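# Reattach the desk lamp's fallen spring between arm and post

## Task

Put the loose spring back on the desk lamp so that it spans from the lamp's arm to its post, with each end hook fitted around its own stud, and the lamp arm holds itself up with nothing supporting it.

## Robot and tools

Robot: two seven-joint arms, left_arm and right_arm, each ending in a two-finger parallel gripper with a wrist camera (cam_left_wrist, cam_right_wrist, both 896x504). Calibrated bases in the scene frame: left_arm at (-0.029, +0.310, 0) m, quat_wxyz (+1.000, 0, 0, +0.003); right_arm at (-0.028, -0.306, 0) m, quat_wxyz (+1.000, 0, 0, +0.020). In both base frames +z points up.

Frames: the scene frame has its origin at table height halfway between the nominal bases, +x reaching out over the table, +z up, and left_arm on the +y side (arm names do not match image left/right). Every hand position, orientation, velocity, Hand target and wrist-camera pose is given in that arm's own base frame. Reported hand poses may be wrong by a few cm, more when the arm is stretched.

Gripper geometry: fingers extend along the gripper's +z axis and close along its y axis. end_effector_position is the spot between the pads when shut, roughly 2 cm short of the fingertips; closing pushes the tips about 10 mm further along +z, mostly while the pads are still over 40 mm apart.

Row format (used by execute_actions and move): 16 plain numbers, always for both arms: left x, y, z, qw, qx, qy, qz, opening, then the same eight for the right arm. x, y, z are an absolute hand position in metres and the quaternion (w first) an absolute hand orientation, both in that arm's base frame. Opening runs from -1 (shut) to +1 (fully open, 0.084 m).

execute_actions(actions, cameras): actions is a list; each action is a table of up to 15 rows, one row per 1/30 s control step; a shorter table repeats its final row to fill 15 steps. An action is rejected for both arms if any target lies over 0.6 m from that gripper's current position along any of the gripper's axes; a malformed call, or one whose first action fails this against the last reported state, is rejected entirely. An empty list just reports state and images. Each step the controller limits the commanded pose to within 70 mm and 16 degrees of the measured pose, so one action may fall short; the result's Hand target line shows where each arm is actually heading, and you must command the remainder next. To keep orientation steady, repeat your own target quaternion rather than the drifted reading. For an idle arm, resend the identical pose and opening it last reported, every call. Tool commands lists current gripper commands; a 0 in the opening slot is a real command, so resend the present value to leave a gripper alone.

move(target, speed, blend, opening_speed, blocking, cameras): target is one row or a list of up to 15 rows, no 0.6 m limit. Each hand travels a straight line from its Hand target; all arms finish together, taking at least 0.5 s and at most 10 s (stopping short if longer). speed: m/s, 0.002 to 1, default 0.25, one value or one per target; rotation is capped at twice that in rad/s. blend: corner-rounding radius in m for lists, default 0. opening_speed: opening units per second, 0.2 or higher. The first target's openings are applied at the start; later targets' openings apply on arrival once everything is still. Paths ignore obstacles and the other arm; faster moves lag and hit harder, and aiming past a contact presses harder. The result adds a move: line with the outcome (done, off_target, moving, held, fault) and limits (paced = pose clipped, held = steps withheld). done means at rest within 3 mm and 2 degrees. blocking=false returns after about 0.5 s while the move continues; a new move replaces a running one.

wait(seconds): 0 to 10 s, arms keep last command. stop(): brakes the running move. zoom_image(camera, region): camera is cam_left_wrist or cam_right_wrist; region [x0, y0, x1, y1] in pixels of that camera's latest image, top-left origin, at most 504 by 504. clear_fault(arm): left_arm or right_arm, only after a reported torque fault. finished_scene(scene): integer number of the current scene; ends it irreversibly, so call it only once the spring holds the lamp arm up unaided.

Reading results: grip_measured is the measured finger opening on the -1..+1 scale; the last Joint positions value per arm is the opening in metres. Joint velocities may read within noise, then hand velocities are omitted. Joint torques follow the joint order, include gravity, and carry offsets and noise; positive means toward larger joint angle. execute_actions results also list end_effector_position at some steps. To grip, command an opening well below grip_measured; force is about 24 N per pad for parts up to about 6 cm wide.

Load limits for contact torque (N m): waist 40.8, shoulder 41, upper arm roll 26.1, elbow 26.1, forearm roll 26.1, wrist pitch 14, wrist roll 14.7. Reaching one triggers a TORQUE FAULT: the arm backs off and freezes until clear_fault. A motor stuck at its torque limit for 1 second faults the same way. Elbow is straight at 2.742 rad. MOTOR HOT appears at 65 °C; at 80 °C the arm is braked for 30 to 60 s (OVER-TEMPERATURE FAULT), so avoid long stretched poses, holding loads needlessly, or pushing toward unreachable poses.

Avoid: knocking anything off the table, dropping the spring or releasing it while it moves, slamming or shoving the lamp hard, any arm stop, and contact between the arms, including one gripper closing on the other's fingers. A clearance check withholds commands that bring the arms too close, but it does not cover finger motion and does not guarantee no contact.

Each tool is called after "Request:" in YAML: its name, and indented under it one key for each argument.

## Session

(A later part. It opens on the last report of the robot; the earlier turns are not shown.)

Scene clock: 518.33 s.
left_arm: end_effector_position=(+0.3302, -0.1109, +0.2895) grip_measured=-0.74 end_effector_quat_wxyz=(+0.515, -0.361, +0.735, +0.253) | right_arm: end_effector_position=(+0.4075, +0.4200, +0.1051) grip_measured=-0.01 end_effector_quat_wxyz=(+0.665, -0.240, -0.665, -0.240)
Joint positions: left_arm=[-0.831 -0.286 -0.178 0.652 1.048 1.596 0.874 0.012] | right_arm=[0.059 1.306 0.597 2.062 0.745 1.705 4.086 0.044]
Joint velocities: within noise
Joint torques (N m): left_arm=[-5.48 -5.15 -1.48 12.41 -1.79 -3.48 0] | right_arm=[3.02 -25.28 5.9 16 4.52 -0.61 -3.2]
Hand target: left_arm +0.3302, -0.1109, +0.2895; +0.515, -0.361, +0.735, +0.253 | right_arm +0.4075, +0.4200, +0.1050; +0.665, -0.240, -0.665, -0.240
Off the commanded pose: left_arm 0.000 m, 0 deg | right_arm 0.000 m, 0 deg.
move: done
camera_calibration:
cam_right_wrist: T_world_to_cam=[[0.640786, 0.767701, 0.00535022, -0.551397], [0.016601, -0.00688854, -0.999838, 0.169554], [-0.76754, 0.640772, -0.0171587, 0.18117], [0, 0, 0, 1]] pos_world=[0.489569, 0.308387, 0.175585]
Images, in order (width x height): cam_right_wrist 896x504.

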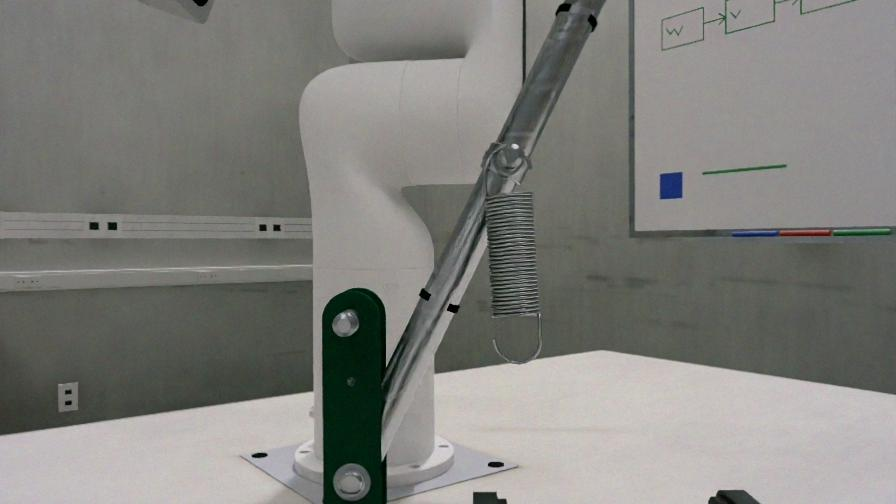

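Request:
move:
  target:
    - [0.3302, -0.1109, 0.2895, 0.5149, -0.3610, 0.7354, 0.2528, -0.85, 0.4096, 0.4026, 0.105, 0.5964, -0.3799, -0.5964, -0.3799, 0.0]
  speed: 0.12
  cameras: ["cam_right_wrist"]

Request:
zoom_image:
  camera: "cam_right_wrist"
  region: [320, 100, 620, 400]

Scene clock: 530.47 s.
left_arm: end_effector_position=(+0.3302, -0.1109, +0.2895) grip_measured=-0.74 end_effector_quat_wxyz=(+0.515, -0.361, +0.735, +0.253) | right_arm: end_effector_position=(+0.4096, +0.4026, +0.1050) grip_measured=-0.01 end_effector_quat_wxyz=(+0.596, -0.380, -0.596, -0.380)
Joint positions: left_arm=[-0.831 -0.286 -0.178 0.652 1.048 1.596 0.874 0.012] | right_arm=[-0.19 0.996 0.644 1.399 1.083 1.254 3.795 0.044]
Joint velocities: within noise
Joint torques (N m): left_arm=[-5.11 -5.42 -1.25 12.45 -2.04 -3.45 -0.18] | right_arm=[-2.8 -27.94 12.99 7.74 3.33 -0.06 -3.16]
Hand target: left_arm +0.3302, -0.1109, +0.2895; +0.515, -0.361, +0.735, +0.253 | right_arm +0.4096, +0.4026, +0.1050; +0.596, -0.380, -0.596, -0.380
Off the commanded pose: left_arm 0.000 m, 0 deg | right_arm 0.000 m, 0 deg.
move: done
camera_calibration:
cam_right_wrist: T_world_to_cam=[[0.907758, 0.419461, 0.00527818, -0.508549], [0.0119886, -0.0133633, -0.999839, 0.173791], [-0.419322, 0.907675, -0.0171594, -0.0560674], [0, 0, 0, 1]] pos_world=[0.436046, 0.26653, 0.175485]
Images, in order (width x height): cam_right_wrist 896x504.

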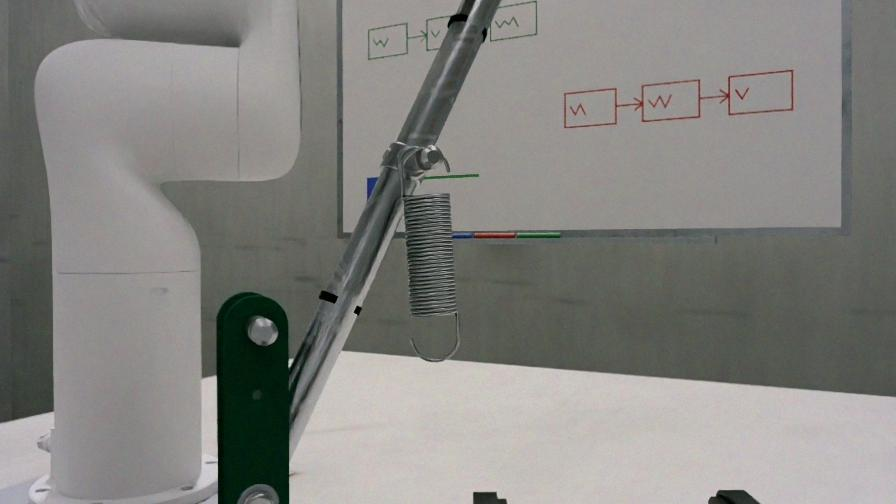

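Scaled by 1.680 from the camera's 896x504 image, which has a finer 1280x720 frame.

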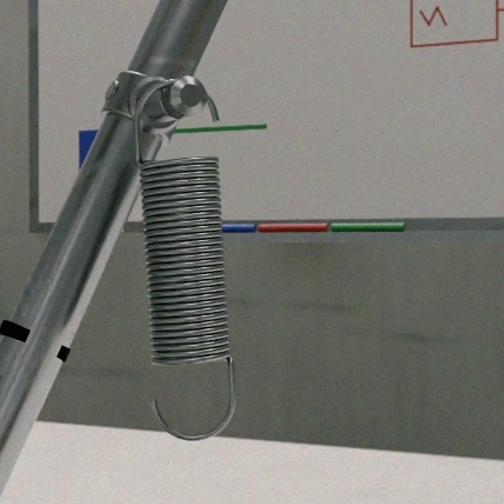

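Request:
move:
  target:
    - [0.3302, -0.1109, 0.2895, 0.5149, -0.3610, 0.7354, 0.2528, -0.85, 0.3816, 0.406, 0.1596, 0.6286, -0.2961, -0.6421, -0.3238, -0.1]
  speed: 0.1
  cameras: ["cam_right_wrist"]

Request:
zoom_image:
  camera: "cam_right_wrist"
  region: [460, 280, 760, 504]

Scene clock: 564.27 s.
left_arm: end_effector_position=(+0.3302, -0.1109, +0.2895) grip_measured=-0.74 end_effector_quat_wxyz=(+0.515, -0.361, +0.735, +0.253) | right_arm: end_effector_position=(+0.3816, +0.4060, +0.1595) grip_measured=-0.11 end_effector_quat_wxyz=(+0.629, -0.296, -0.642, -0.324)
Joint positions: left_arm=[-0.831 -0.286 -0.178 0.652 1.048 1.596 0.874 0.012] | right_arm=[-0.157 0.946 0.671 1.484 0.941 1.43 3.907 0.039]
Joint velocities: within noise
Joint torques (N m): left_arm=[-4.98 -5.98 -1.24 12.66 -1.92 -3.46 -0.04] | right_arm=[2.85 -28.12 13 15.7 -1.45 3.16 2.84]
Hand target: left_arm +0.3302, -0.1109, +0.2895; +0.515, -0.361, +0.735, +0.253 | right_arm +0.3816, +0.4060, +0.1596; +0.629, -0.296, -0.642, -0.324
Off the commanded pose: left_arm 0.000 m, 0 deg | right_arm 0.000 m, 0 deg.
move: done
camera_calibration:
cam_right_wrist: T_world_to_cam=[[0.789608, 0.611668, 0.0488015, -0.524724], [0.048968, 0.0164646, -0.998665, 0.202272], [-0.611655, 0.790943, -0.0169516, 0.0508092], [0, 0, 0, 1]] pos_world=[0.435499, 0.277439, 0.22847]
Images, in order (width x height): cam_right_wrist 896x504.

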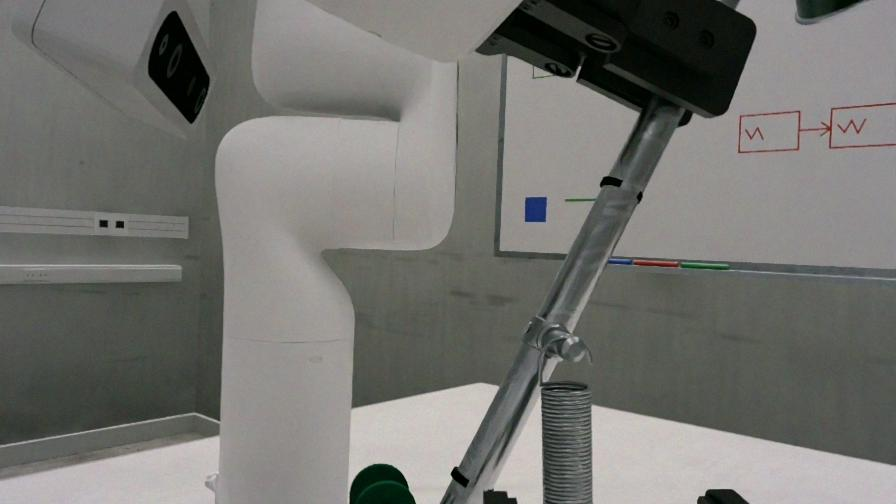

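Scaled by 1.680 from the camera's 896x504 image, which has a finer 1280x720 frame.

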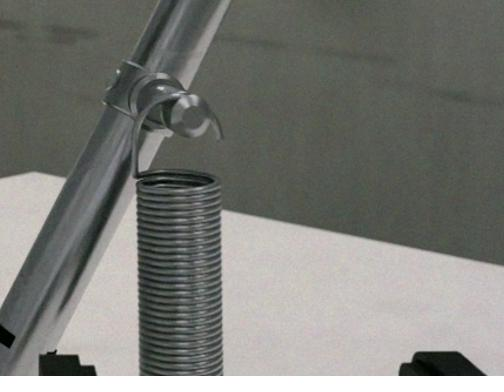

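Request:
move:
  target:
    - [0.3302, -0.1109, 0.2895, 0.5149, -0.3610, 0.7354, 0.2528, -0.85, 0.3522, 0.444, 0.1616, 0.6286, -0.2961, -0.6421, -0.3238, -0.1]
  speed: 0.04

Request:
zoom_image:
  camera: "cam_right_wrist"
  region: [460, 280, 760, 504]

Scene clock: 571.27 s.
left_arm: end_effector_position=(+0.3302, -0.1109, +0.2895) grip_measured=-0.74 end_effector_quat_wxyz=(+0.515, -0.361, +0.735, +0.253) | right_arm: end_effector_position=(+0.3522, +0.4439, +0.1616) grip_measured=-0.11 end_effector_quat_wxyz=(+0.629, -0.296, -0.642, -0.324)
Joint positions: left_arm=[-0.831 -0.286 -0.178 0.652 1.048 1.596 0.874 0.012] | right_arm=[-0.109 0.923 0.708 1.422 0.997 1.342 3.883 0.039]
Joint velocities: within noise
Joint torques (N m): left_arm=[-5.16 -6.01 -1.37 12.12 -1.74 -3.3 -0.05] | right_arm=[3.43 -27.4 13.17 9.21 3.74 -0.68 -3.07]
Hand target: left_arm +0.3302, -0.1109, +0.2895; +0.515, -0.361, +0.735, +0.253 | right_arm +0.3522, +0.4440, +0.1616; +0.629, -0.296, -0.642, -0.324
Off the commanded pose: left_arm 0.000 m, 0 deg | right_arm 0.000 m, 0 deg.
move: done
camera_calibration:
cam_left_wrist: T_world_to_cam=[[-0.801464, 0.597881, -0.0139178, 0.365176], [0.188959, 0.275244, 0.942621, -0.2382], [0.567406, 0.752847, -0.333574, 0.125136], [0, 0, 0, 1]] pos_world=[0.266682, -0.246977, 0.271357]
cam_right_wrist: T_world_to_cam=[[0.789471, 0.61184, 0.0488609, -0.524942], [0.0490108, 0.0165124, -0.998662, 0.205045], [-0.611828, 0.790809, -0.0169507, 0.00297813], [0, 0, 0, 1]] pos_world=[0.406199, 0.31544, 0.23047]

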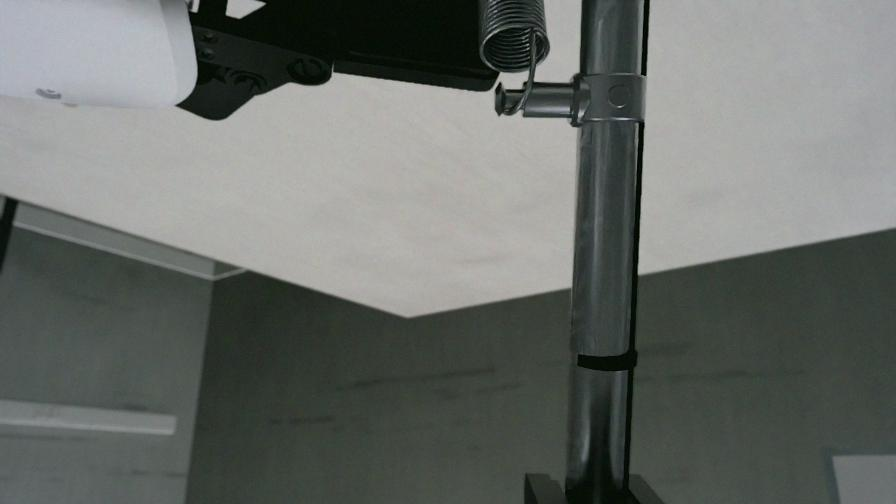

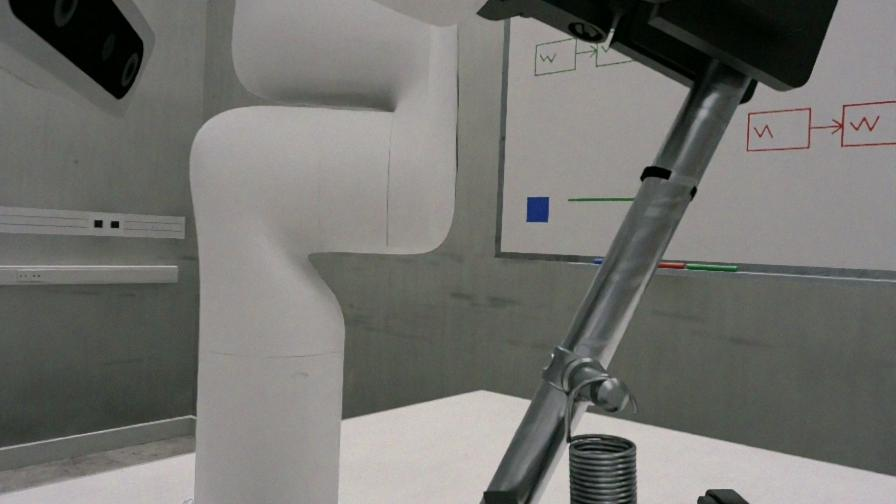

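Scaled by 1.680 from the camera's 896x504 image, which has a finer 1280x720 frame.

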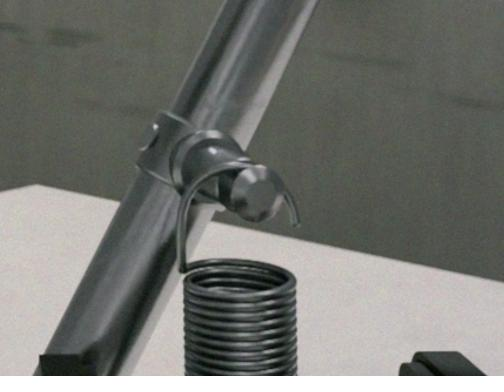

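Request:
move:
  target:
    - [0.3302, -0.1109, 0.2895, 0.5149, -0.3610, 0.7354, 0.2528, -0.85, 0.3522, 0.444, 0.1616, 0.6286, -0.2961, -0.6421, -0.3238, -0.95]
  speed: 0.04
  opening_speed: 0.25

Request:
zoom_image:
  camera: "cam_right_wrist"
  region: [460, 280, 760, 504]

Request:
zoom_image:
  camera: "cam_left_wrist"
  region: [400, 0, 640, 160]

Scene clock: 584.93 s.
left_arm: end_effector_position=(+0.3302, -0.1109, +0.2895) grip_measured=-0.74 end_effector_quat_wxyz=(+0.515, -0.361, +0.735, +0.253) | right_arm: end_effector_position=(+0.3522, +0.4440, +0.1616) grip_measured=-0.69 end_effector_quat_wxyz=(+0.629, -0.296, -0.642, -0.324)
Joint positions: left_arm=[-0.831 -0.286 -0.178 0.652 1.048 1.596 0.874 0.012] | right_arm=[-0.109 0.923 0.708 1.422 0.997 1.341 3.883 0.014]
Joint velocities: within noise
Joint torques (N m): left_arm=[-5.29 -6.44 -1.14 12.1 -1.93 -3.47 0.23] | right_arm=[2.66 -26.85 12.96 9.49 3.64 -0.01 -2.9]
Hand target: left_arm +0.3302, -0.1109, +0.2895; +0.515, -0.361, +0.735, +0.253 | right_arm +0.3522, +0.4440, +0.1616; +0.629, -0.296, -0.642, -0.324
Off the commanded pose: left_arm 0.000 m, 0 deg | right_arm 0.000 m, 0 deg.
move: done
camera_calibration:
cam_left_wrist: T_world_to_cam=[[-0.801464, 0.597881, -0.0139178, 0.365176], [0.188959, 0.275244, 0.942621, -0.2382], [0.567406, 0.752847, -0.333574, 0.125136], [0, 0, 0, 1]] pos_world=[0.266682, -0.246977, 0.271357]
cam_right_wrist: T_world_to_cam=[[0.789471, 0.61184, 0.0488609, -0.524924], [0.0490108, 0.0165124, -0.998662, 0.205048], [-0.611828, 0.790809, -0.0169507, 0.00283787], [0, 0, 0, 1]] pos_world=[0.406099, 0.31554, 0.23047]

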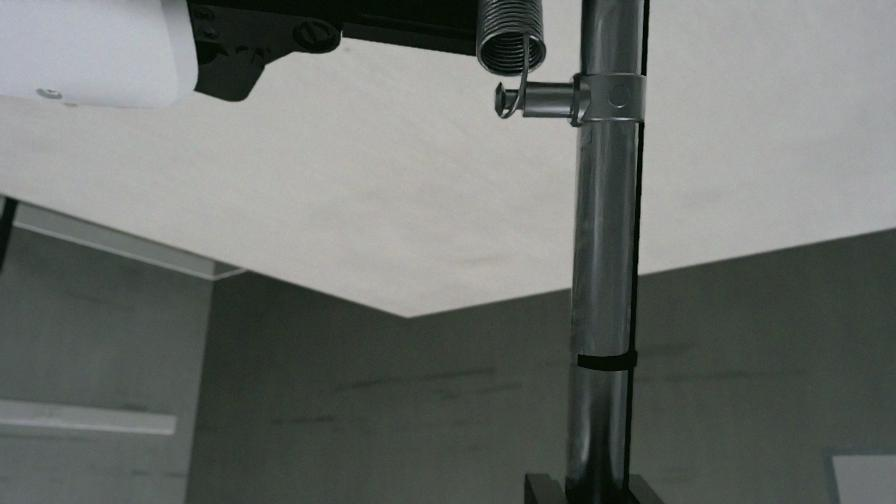

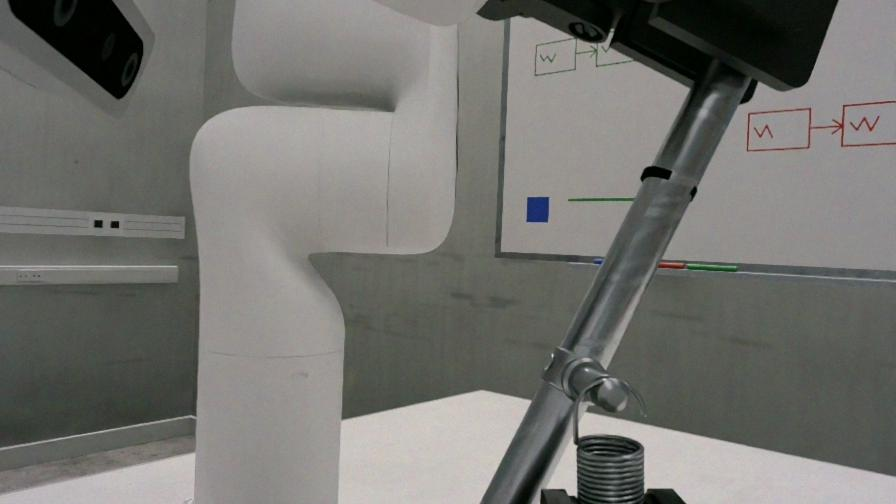

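Scaled by 1.680 from the camera's 896x504 image, which has a finer 1280x720 frame.

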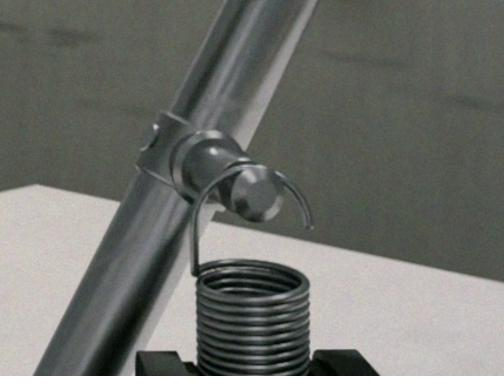

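Scaled by 2.100 from the camera's 896x504 image, which has a finer 1280x720 frame.

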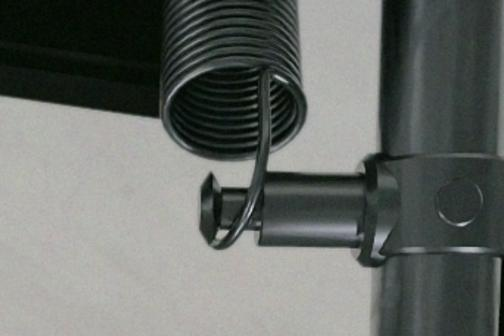

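Request:
execute_actions:
  actions: []

Scene clock: 606.53 s.
left_arm: end_effector_position=(+0.3302, -0.1109, +0.2895) grip_measured=-0.74 end_effector_quat_wxyz=(+0.515, -0.361, +0.735, +0.253) | right_arm: end_effector_position=(+0.3522, +0.4440, +0.1616) grip_measured=-0.69 end_effector_quat_wxyz=(+0.629, -0.296, -0.642, -0.324)
Joint positions: left_arm=[-0.831 -0.286 -0.178 0.652 1.048 1.596 0.874 0.012] | right_arm=[-0.109 0.923 0.708 1.422 0.997 1.341 3.883 0.014]
Joint velocities: within noise
Joint torques (N m): left_arm=[-5.21 -6.75 -1.41 12.14 -1.57 -3.52 0.42] | right_arm=[2.22 -26.94 12.65 9.26 3.45 0.07 -2.86]
Hand target: left_arm +0.3302, -0.1109, +0.2895; +0.515, -0.361, +0.735, +0.253 | right_arm +0.3522, +0.4440, +0.1616; +0.629, -0.296, -0.642, -0.324
Tool commands: left_gripper/opening=-0.85 right_gripper/opening=-0.95
Off the commanded pose: left_arm 0.000 m, 0 deg | right_arm 0.000 m, 0 deg.
camera_calibration:
cam_left_wrist: T_world_to_cam=[[-0.801464, 0.597881, -0.0139178, 0.365176], [0.188959, 0.275244, 0.942621, -0.2382], [0.567406, 0.752847, -0.333574, 0.125136], [0, 0, 0, 1]] pos_world=[0.266682, -0.246977, 0.271357]
cam_right_wrist: T_world_to_cam=[[0.789471, 0.61184, 0.0488609, -0.524924], [0.0490108, 0.0165124, -0.998662, 0.205048], [-0.611828, 0.790809, -0.0169507, 0.00283787], [0, 0, 0, 1]] pos_world=[0.406099, 0.31554, 0.23047]

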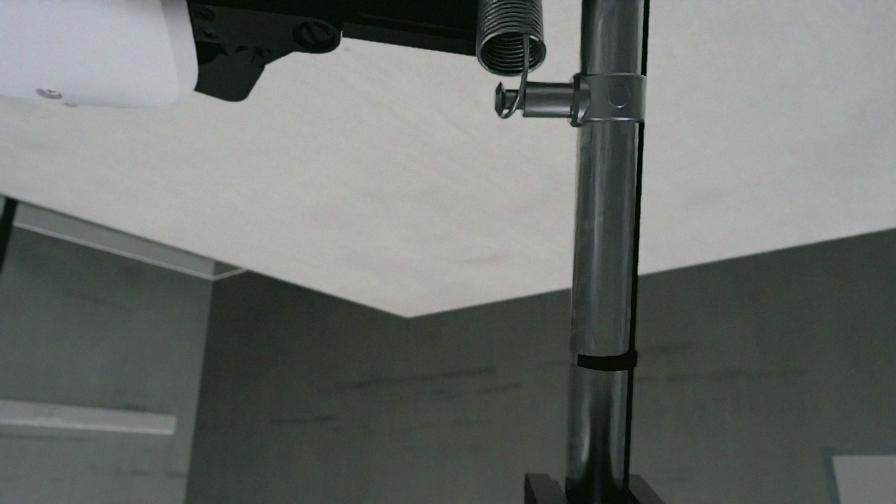

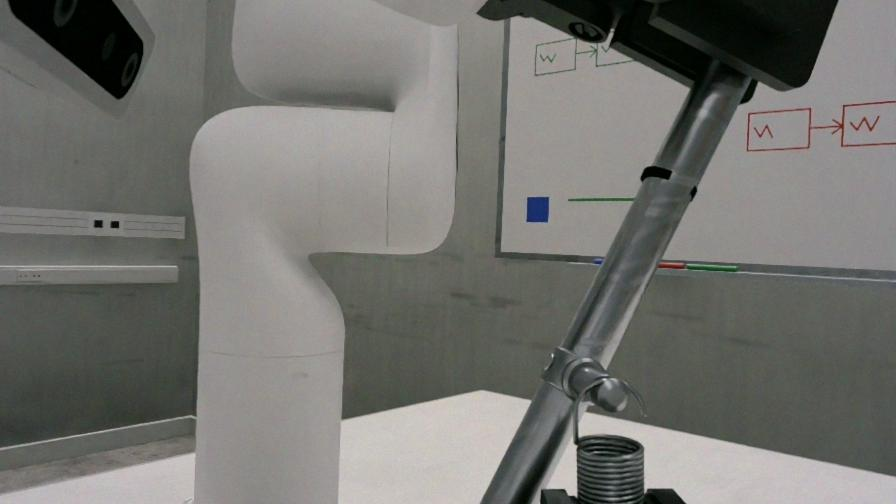

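Request:
zoom_image:
  camera: "cam_right_wrist"
  region: [480, 320, 760, 504]

Request:
zoom_image:
  camera: "cam_left_wrist"
  region: [400, 0, 640, 160]

Scaled by 1.800 from the camera's 896x504 image, which has a finer 1280x720 frame.

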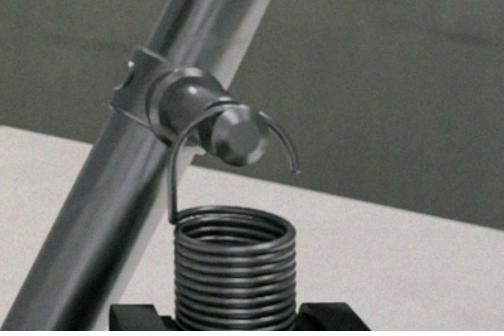

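Scaled by 2.100 from the camera's 896x504 image, which has a finer 1280x720 frame.

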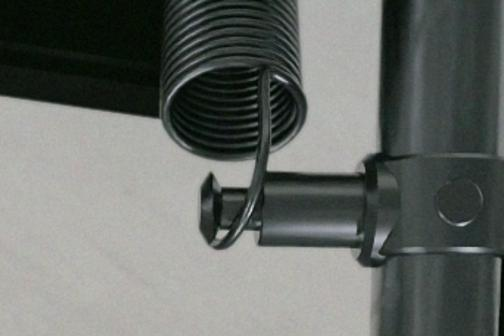

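Request:
move:
  target:
    - [0.3302,-0.1109,0.2895,0.5149,-0.3610,0.7354,0.2528,-0.85,0.3572,0.4376,0.1637,0.5580,-0.3283,-0.7043,-0.2911,-0.95]
    - [0.3302,-0.1109,0.2895,0.5149,-0.3610,0.7354,0.2528,-0.85,0.3507,0.4298,0.1666,0.5994,-0.3911,-0.6810,-0.1543,-0.95]
  speed: 0.04
  blend: 0.003

Request:
zoom_image:
  camera: "cam_right_wrist"
  region: [480, 320, 760, 504]

Request:
zoom_image:
  camera: "cam_left_wrist"
  region: [400, 0, 640, 160]

Scene clock: 653.03 s.
left_arm: end_effector_position=(+0.3302, -0.1109, +0.2895) grip_measured=-0.74 end_effector_quat_wxyz=(+0.515, -0.361, +0.735, +0.253) | right_arm: end_effector_position=(+0.3507, +0.4298, +0.1666) grip_measured=-0.69 end_effector_quat_wxyz=(+0.599, -0.391, -0.681, -0.154)
Joint positions: left_arm=[-0.831 -0.286 -0.178 0.652 1.048 1.596 0.874 0.012] | right_arm=[-0.016 0.799 0.617 1.489 0.84 1.393 4.306 0.014]
Joint velocities: within noise
Joint torques (N m): left_arm=[-5.54 -6.93 -1.47 12.25 -1.6 -3.52 0.22] | right_arm=[2.76 -18.53 3.26 15.6 -2.87 2.12 2.35]
Hand target: left_arm +0.3302, -0.1109, +0.2895; +0.515, -0.361, +0.735, +0.253 | right_arm +0.3507, +0.4298, +0.1666; +0.599, -0.391, -0.681, -0.154
Off the commanded pose: left_arm 0.000 m, 0 deg | right_arm 0.000 m, 0 deg.
move: done
camera_calibration:
cam_left_wrist: T_world_to_cam=[[-0.801464, 0.597881, -0.0139178, 0.365176], [0.188959, 0.275244, 0.942621, -0.2382], [0.567406, 0.752847, -0.333574, 0.125136], [0, 0, 0, 1]] pos_world=[0.266682, -0.246977, 0.271357]
cam_right_wrist: T_world_to_cam=[[0.720541, 0.645691, -0.252791, -0.45544], [-0.00891502, -0.355905, -0.93448, 0.380128], [-0.693355, 0.675585, -0.250688, 0.130349], [0, 0, 0, 1]] pos_world=[0.42193, 0.341301, 0.272768]

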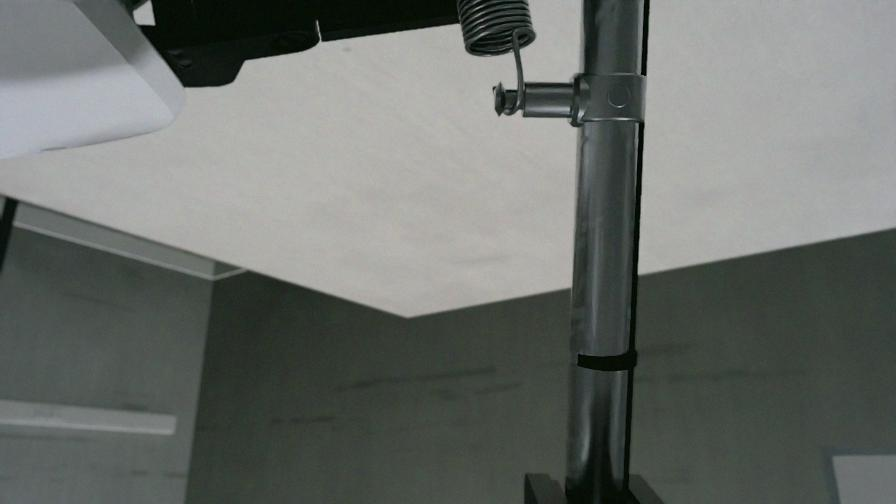

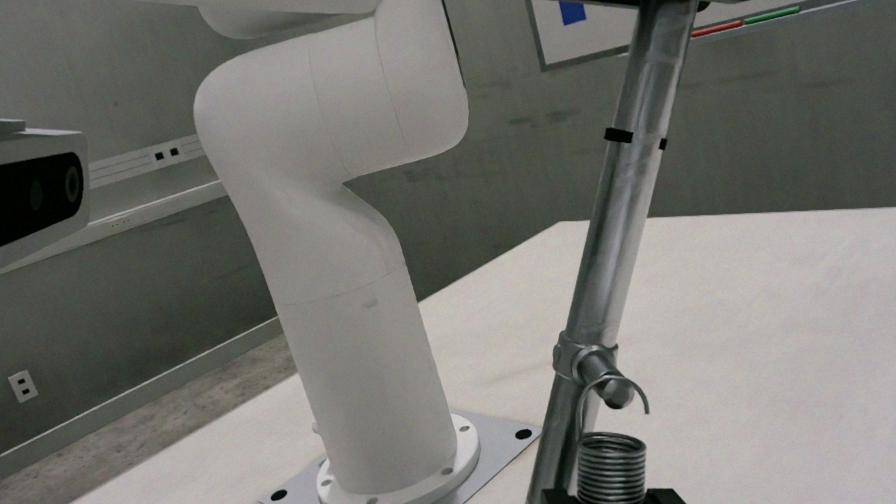

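Scaled by 1.800 from the camera's 896x504 image, which has a finer 1280x720 frame.

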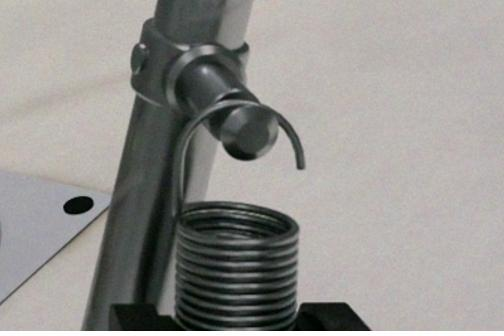

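Scaled by 2.100 from the camera's 896x504 image, which has a finer 1280x720 frame.

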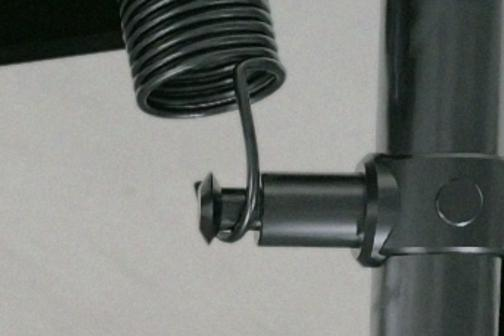

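Request:
move:
  target:
    - [0.3302,-0.1109,0.2895,0.5149,-0.3610,0.7354,0.2528,-0.85,0.3464,0.4239,0.1711,0.6277,-0.4328,-0.6460,-0.0337,-0.95]
    - [0.3302,-0.1109,0.2895,0.5149,-0.3610,0.7354,0.2528,-0.85,0.3440,0.4187,0.1770,0.6372,-0.4658,-0.6085,0.0810,-0.95]
  speed: 0.04
  blend: 0.003

Request:
zoom_image:
  camera: "cam_right_wrist"
  region: [480, 320, 760, 504]

Request:
zoom_image:
  camera: "cam_left_wrist"
  region: [400, 0, 640, 160]

Scene clock: 663.50 s.
left_arm: end_effector_position=(+0.3302, -0.1109, +0.2895) grip_measured=-0.74 end_effector_quat_wxyz=(+0.515, -0.361, +0.735, +0.253) | right_arm: end_effector_position=(+0.3440, +0.4187, +0.1770) grip_measured=-0.69 end_effector_quat_wxyz=(+0.637, -0.466, -0.609, +0.081)
Joint positions: left_arm=[-0.831 -0.286 -0.178 0.652 1.048 1.596 0.874 0.012] | right_arm=[0.1 0.947 0.544 1.778 0.731 1.704 4.852 0.014]
Joint velocities: within noise
Joint torques (N m): left_arm=[-5.53 -8.04 -1.35 11.76 -1.63 -3.52 0.57] | right_arm=[2.54 -21.74 3.46 16.52 -2.53 3.13 2.8]
Hand target: left_arm +0.3302, -0.1109, +0.2895; +0.515, -0.361, +0.735, +0.253 | right_arm +0.3440, +0.4187, +0.1770; +0.637, -0.466, -0.609, +0.081
Off the commanded pose: left_arm 0.000 m, 0 deg | right_arm 0.000 m, 0 deg.
move: done
camera_calibration:
cam_left_wrist: T_world_to_cam=[[-0.801464, 0.597881, -0.0139178, 0.365176], [0.188959, 0.275244, 0.942621, -0.2382], [0.567406, 0.752847, -0.333574, 0.125136], [0, 0, 0, 1]] pos_world=[0.266682, -0.246977, 0.271357]
cam_right_wrist: T_world_to_cam=[[0.468296, 0.554617, -0.687822, -0.238859], [-0.22908, -0.675627, -0.70075, 0.554048], [-0.853359, 0.485724, -0.189342, 0.259499], [0, 0, 0, 1]] pos_world=[0.460223, 0.38076, 0.273091]

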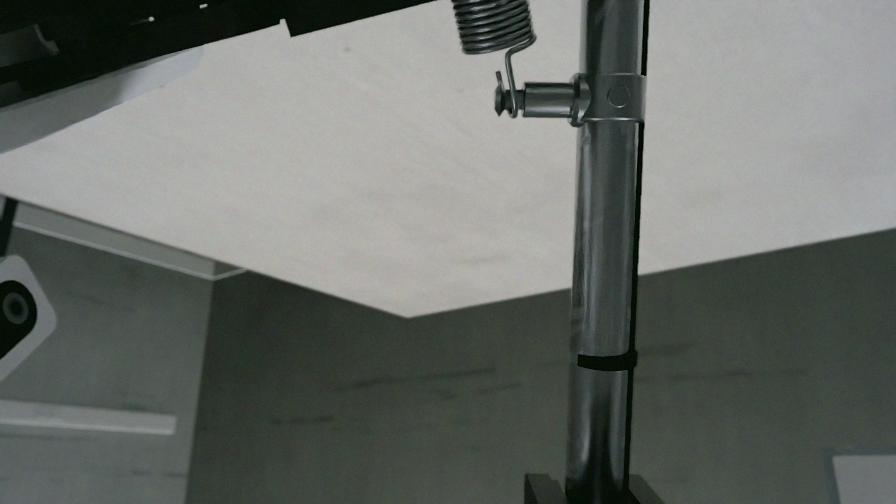

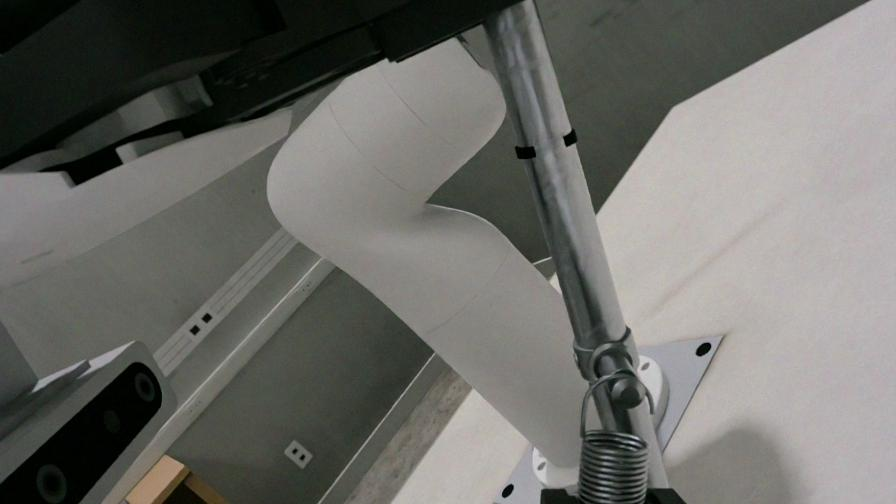

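Scaled by 1.800 from the camera's 896x504 image, which has a finer 1280x720 frame.

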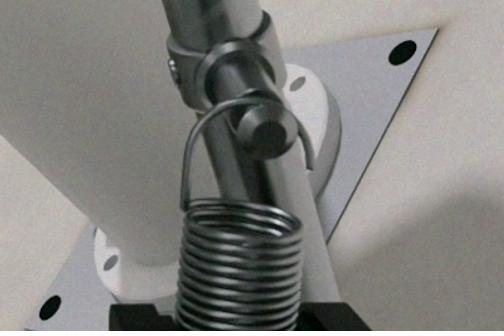

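Scaled by 2.100 from the camera's 896x504 image, which has a finer 1280x720 frame.

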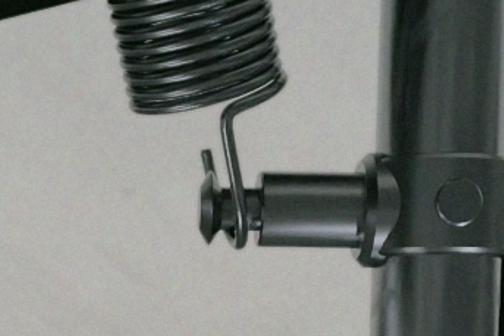

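Request:
move:
  target: [0.3302,-0.1109,0.2895,0.5149,-0.3610,0.7354,0.2528,-0.85,0.3424,0.4123,0.1680,0.6364,-0.4570,-0.6173,0.0708,-1.0]
  speed: 0.02

Request:
zoom_image:
  camera: "cam_right_wrist"
  region: [480, 320, 760, 504]

Request:
zoom_image:
  camera: "cam_left_wrist"
  region: [400, 0, 640, 160]

Scene clock: 695.57 s.
left_arm: end_effector_position=(+0.3302, -0.1109, +0.2895) grip_measured=-0.74 end_effector_quat_wxyz=(+0.515, -0.361, +0.735, +0.253) | right_arm: end_effector_position=(+0.3424, +0.4123, +0.1680) grip_measured=-0.69 end_effector_quat_wxyz=(+0.636, -0.457, -0.617, +0.071)
Joint positions: left_arm=[-0.831 -0.286 -0.178 0.652 1.048 1.596 0.874 0.012] | right_arm=[0.089 0.945 0.542 1.754 0.719 1.695 4.801 0.014]
Joint velocities: within noise
Joint torques (N m): left_arm=[-5.31 -7.84 -1.34 12.07 -1.21 -3.64 0.48] | right_arm=[-3.73 -28.2 1.77 8.29 -4.12 -0.54 -3.45]
Hand target: left_arm +0.3302, -0.1109, +0.2895; +0.515, -0.361, +0.735, +0.253 | right_arm +0.3424, +0.4123, +0.1680; +0.636, -0.457, -0.617, +0.071
Off the commanded pose: left_arm 0.000 m, 0 deg | right_arm 0.000 m, 0 deg.
move: done
camera_calibration:
cam_left_wrist: T_world_to_cam=[[-0.801464, 0.597881, -0.0139178, 0.365176], [0.188959, 0.275244, 0.942621, -0.2382], [0.567406, 0.752847, -0.333574, 0.125136], [0, 0, 0, 1]] pos_world=[0.266682, -0.246977, 0.271357]
cam_right_wrist: T_world_to_cam=[[0.478474, 0.573774, -0.664715, -0.256019], [-0.210707, -0.659852, -0.721247, 0.533664], [-0.852447, 0.485158, -0.194824, 0.26035], [0, 0, 0, 1]] pos_world=[0.45688, 0.372725, 0.265446]

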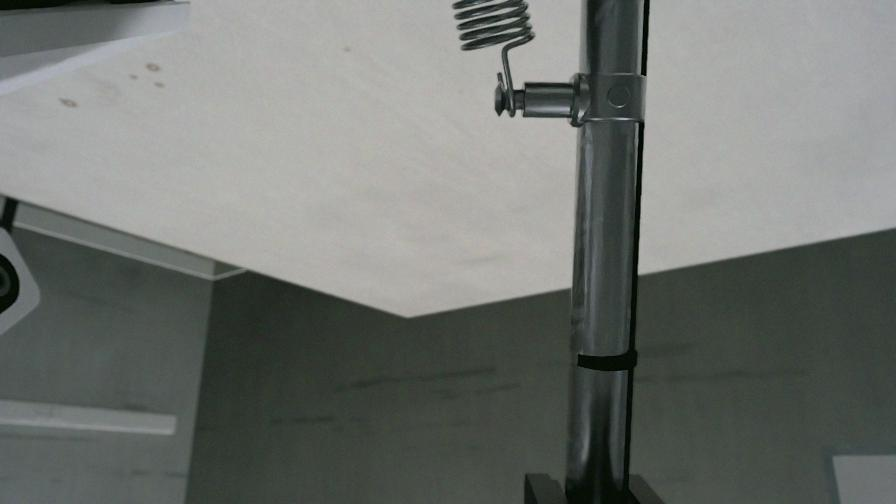

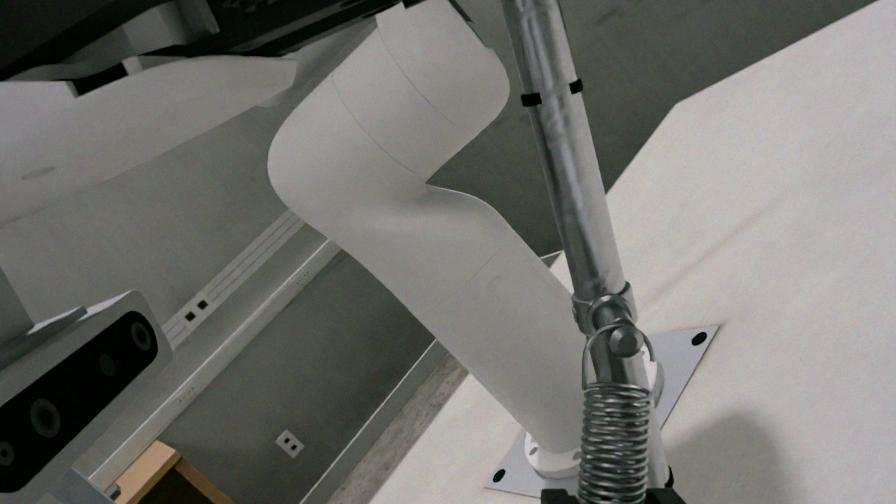

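Scaled by 1.800 from the camera's 896x504 image, which has a finer 1280x720 frame.

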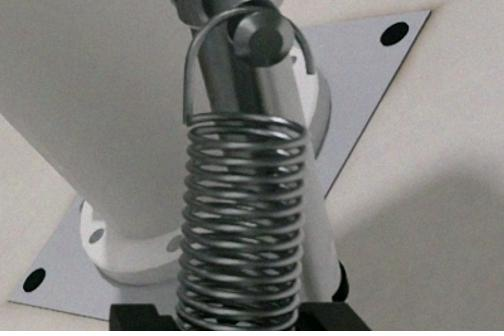

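Scaled by 2.100 from the camera's 896x504 image, which has a finer 1280x720 frame.

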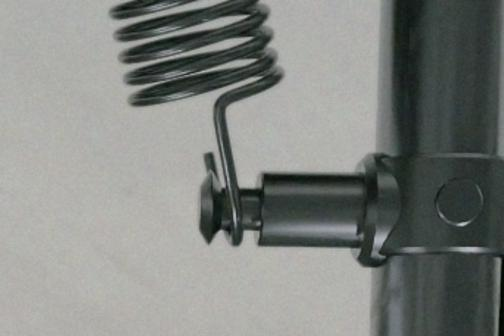

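Request:
move:
  target: [0.3302,-0.1109,0.2895,0.5149,-0.3610,0.7354,0.2528,-0.85,0.3346,0.4164,0.1655,0.6879,-0.4601,-0.5607,0.0287,-1.0]
  speed: 0.02

Request:
zoom_image:
  camera: "cam_right_wrist"
  region: [480, 300, 760, 504]

Request:
zoom_image:
  camera: "cam_left_wrist"
  region: [400, 0, 640, 160]

Scene clock: 724.47 s.
left_arm: end_effector_position=(+0.3302, -0.1109, +0.2895) grip_measured=-0.74 end_effector_quat_wxyz=(+0.515, -0.361, +0.735, +0.253) | right_arm: end_effector_position=(+0.3346, +0.4164, +0.1655) grip_measured=-0.69 end_effector_quat_wxyz=(+0.688, -0.460, -0.561, +0.029)
Joint positions: left_arm=[-0.831 -0.286 -0.178 0.652 1.048 1.596 0.874 0.012] | right_arm=[0.02 0.932 0.569 1.602 0.848 1.619 4.719 0.014]
Joint velocities: within noise
Joint torques (N m): left_arm=[-5.62 -8.39 -1.4 11.46 -1.62 -3.58 0.59] | right_arm=[-3 -27.32 8.85 7.32 1.35 -0.27 -3.05]
Hand target: left_arm +0.3302, -0.1109, +0.2895; +0.515, -0.361, +0.735, +0.253 | right_arm +0.3346, +0.4164, +0.1655; +0.688, -0.460, -0.561, +0.029
Off the commanded pose: left_arm 0.000 m, 0 deg | right_arm 0.000 m, 0 deg.
move: done
camera_calibration:
cam_left_wrist: T_world_to_cam=[[-0.801464, 0.597881, -0.0139178, 0.365176], [0.188959, 0.275244, 0.942621, -0.2382], [0.567406, 0.752847, -0.333574, 0.125136], [0, 0, 0, 1]] pos_world=[0.266682, -0.246977, 0.271357]
cam_right_wrist: T_world_to_cam=[[0.481356, 0.575718, -0.660942, -0.258674], [-0.353148, -0.562759, -0.747388, 0.544466], [-0.802236, 0.59317, -0.0675734, 0.168398], [0, 0, 0, 1]] pos_world=[0.451886, 0.355437, 0.247338]

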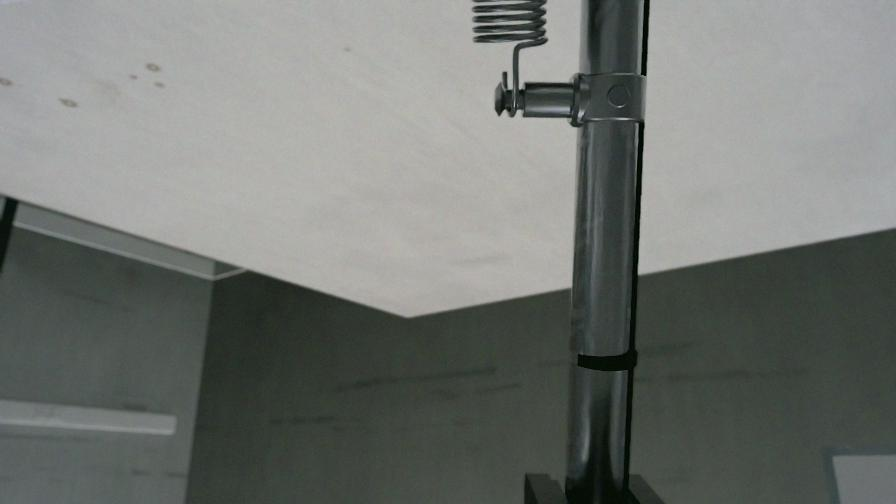

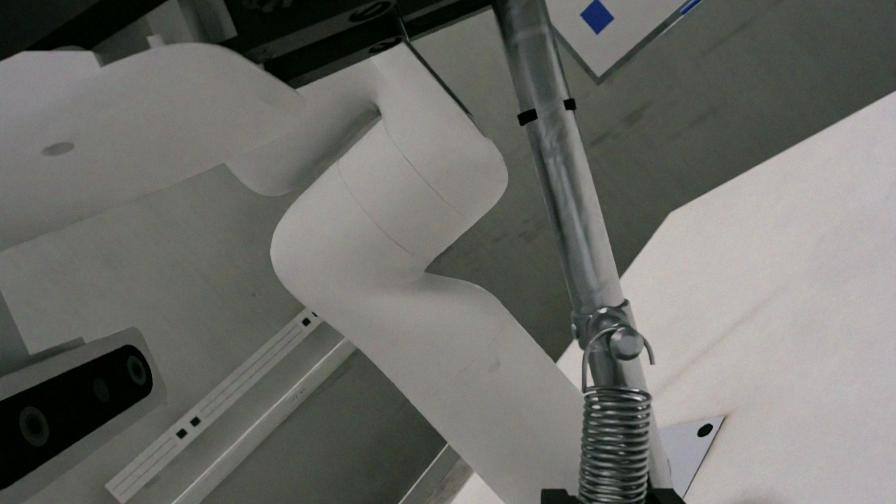

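Scaled by 1.800 from the camera's 896x504 image, which has a finer 1280x720 frame.

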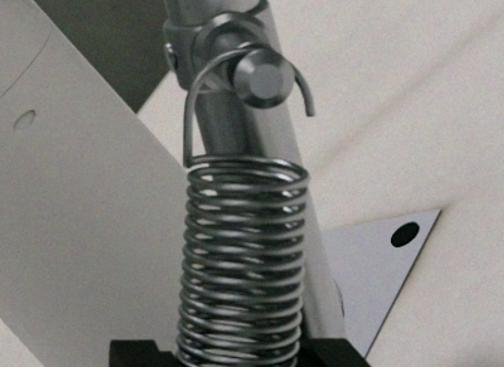

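Scaled by 2.100 from the camera's 896x504 image, which has a finer 1280x720 frame.

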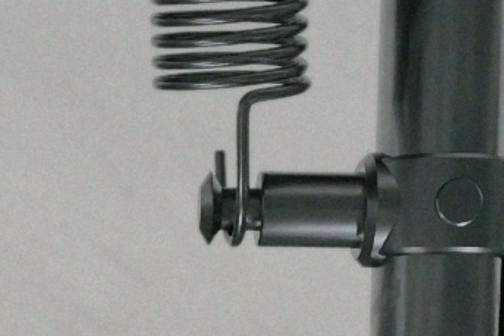

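Request:
move:
  target:
    - [0.3302,-0.1109,0.2895,0.5149,-0.3610,0.7354,0.2528,-0.85,0.3308,0.4188,0.1649,0.7117,-0.4609,-0.5301,0.0086,-1.0]
    - [0.3302,-0.1109,0.2895,0.5149,-0.3610,0.7354,0.2528,-0.85,0.3301,0.4193,0.1648,0.7163,-0.4609,-0.5239,0.0046,-1.0]
  speed: 0.02

Request:
zoom_image:
  camera: "cam_right_wrist"
  region: [480, 300, 760, 504]

Request:
zoom_image:
  camera: "cam_left_wrist"
  region: [400, 0, 640, 160]

Scene clock: 735.90 s.
left_arm: end_effector_position=(+0.3302, -0.1109, +0.2895) grip_measured=-0.74 end_effector_quat_wxyz=(+0.515, -0.361, +0.735, +0.253) | right_arm: end_effector_position=(+0.3301, +0.4193, +0.1648) grip_measured=-0.69 end_effector_quat_wxyz=(+0.716, -0.461, -0.524, +0.005)
Joint positions: left_arm=[-0.831 -0.286 -0.178 0.652 1.048 1.596 0.874 0.012] | right_arm=[-0.017 0.932 0.587 1.522 0.926 1.583 4.669 0.014]
Joint velocities: within noise
Joint torques (N m): left_arm=[-5.5 -8.93 -1.29 11.62 -1.39 -3.54 0.32] | right_arm=[-0.31 -19.16 12.08 5.44 2.3 0.28 -3.01]
Hand target: left_arm +0.3302, -0.1109, +0.2895; +0.515, -0.361, +0.735, +0.253 | right_arm +0.3301, +0.4193, +0.1648; +0.716, -0.461, -0.524, +0.005
Off the commanded pose: left_arm 0.000 m, 0 deg | right_arm 0.000 m, 0 deg.
move: done
camera_calibration:
cam_left_wrist: T_world_to_cam=[[-0.801464, 0.597881, -0.0139178, 0.365176], [0.188959, 0.275244, 0.942621, -0.2382], [0.567406, 0.752847, -0.333574, 0.125136], [0, 0, 0, 1]] pos_world=[0.266682, -0.246977, 0.271357]
cam_right_wrist: T_world_to_cam=[[0.481521, 0.575291, -0.661194, -0.258569], [-0.43529, -0.49781, -0.750138, 0.544346], [-0.760697, 0.649019, 0.0107124, 0.112985], [0, 0, 0, 1]] pos_world=[0.447402, 0.346404, 0.23616]

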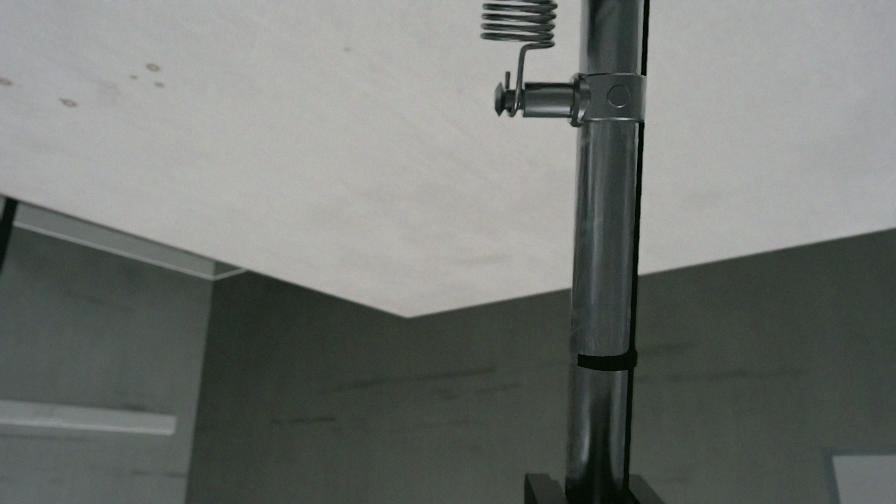

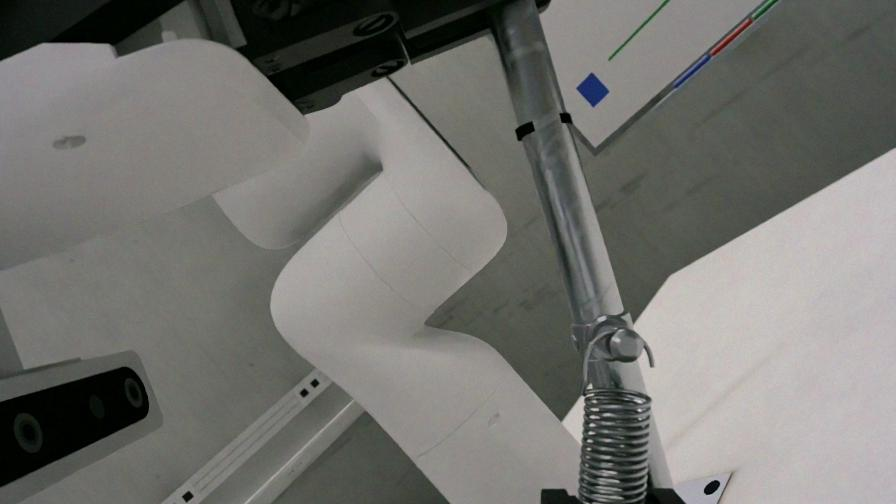

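Scaled by 1.800 from the camera's 896x504 image, which has a finer 1280x720 frame.

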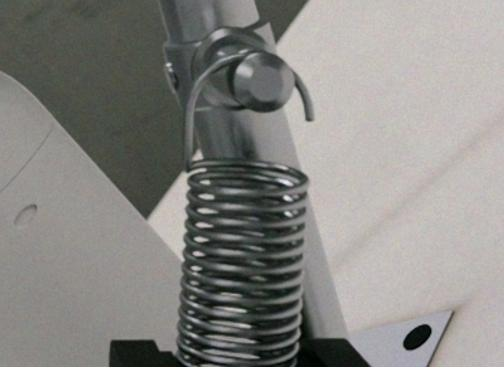

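Scaled by 2.100 from the camera's 896x504 image, which has a finer 1280x720 frame.

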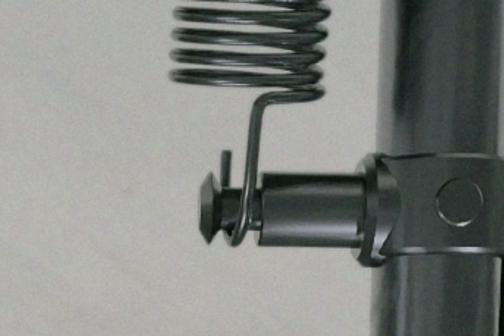

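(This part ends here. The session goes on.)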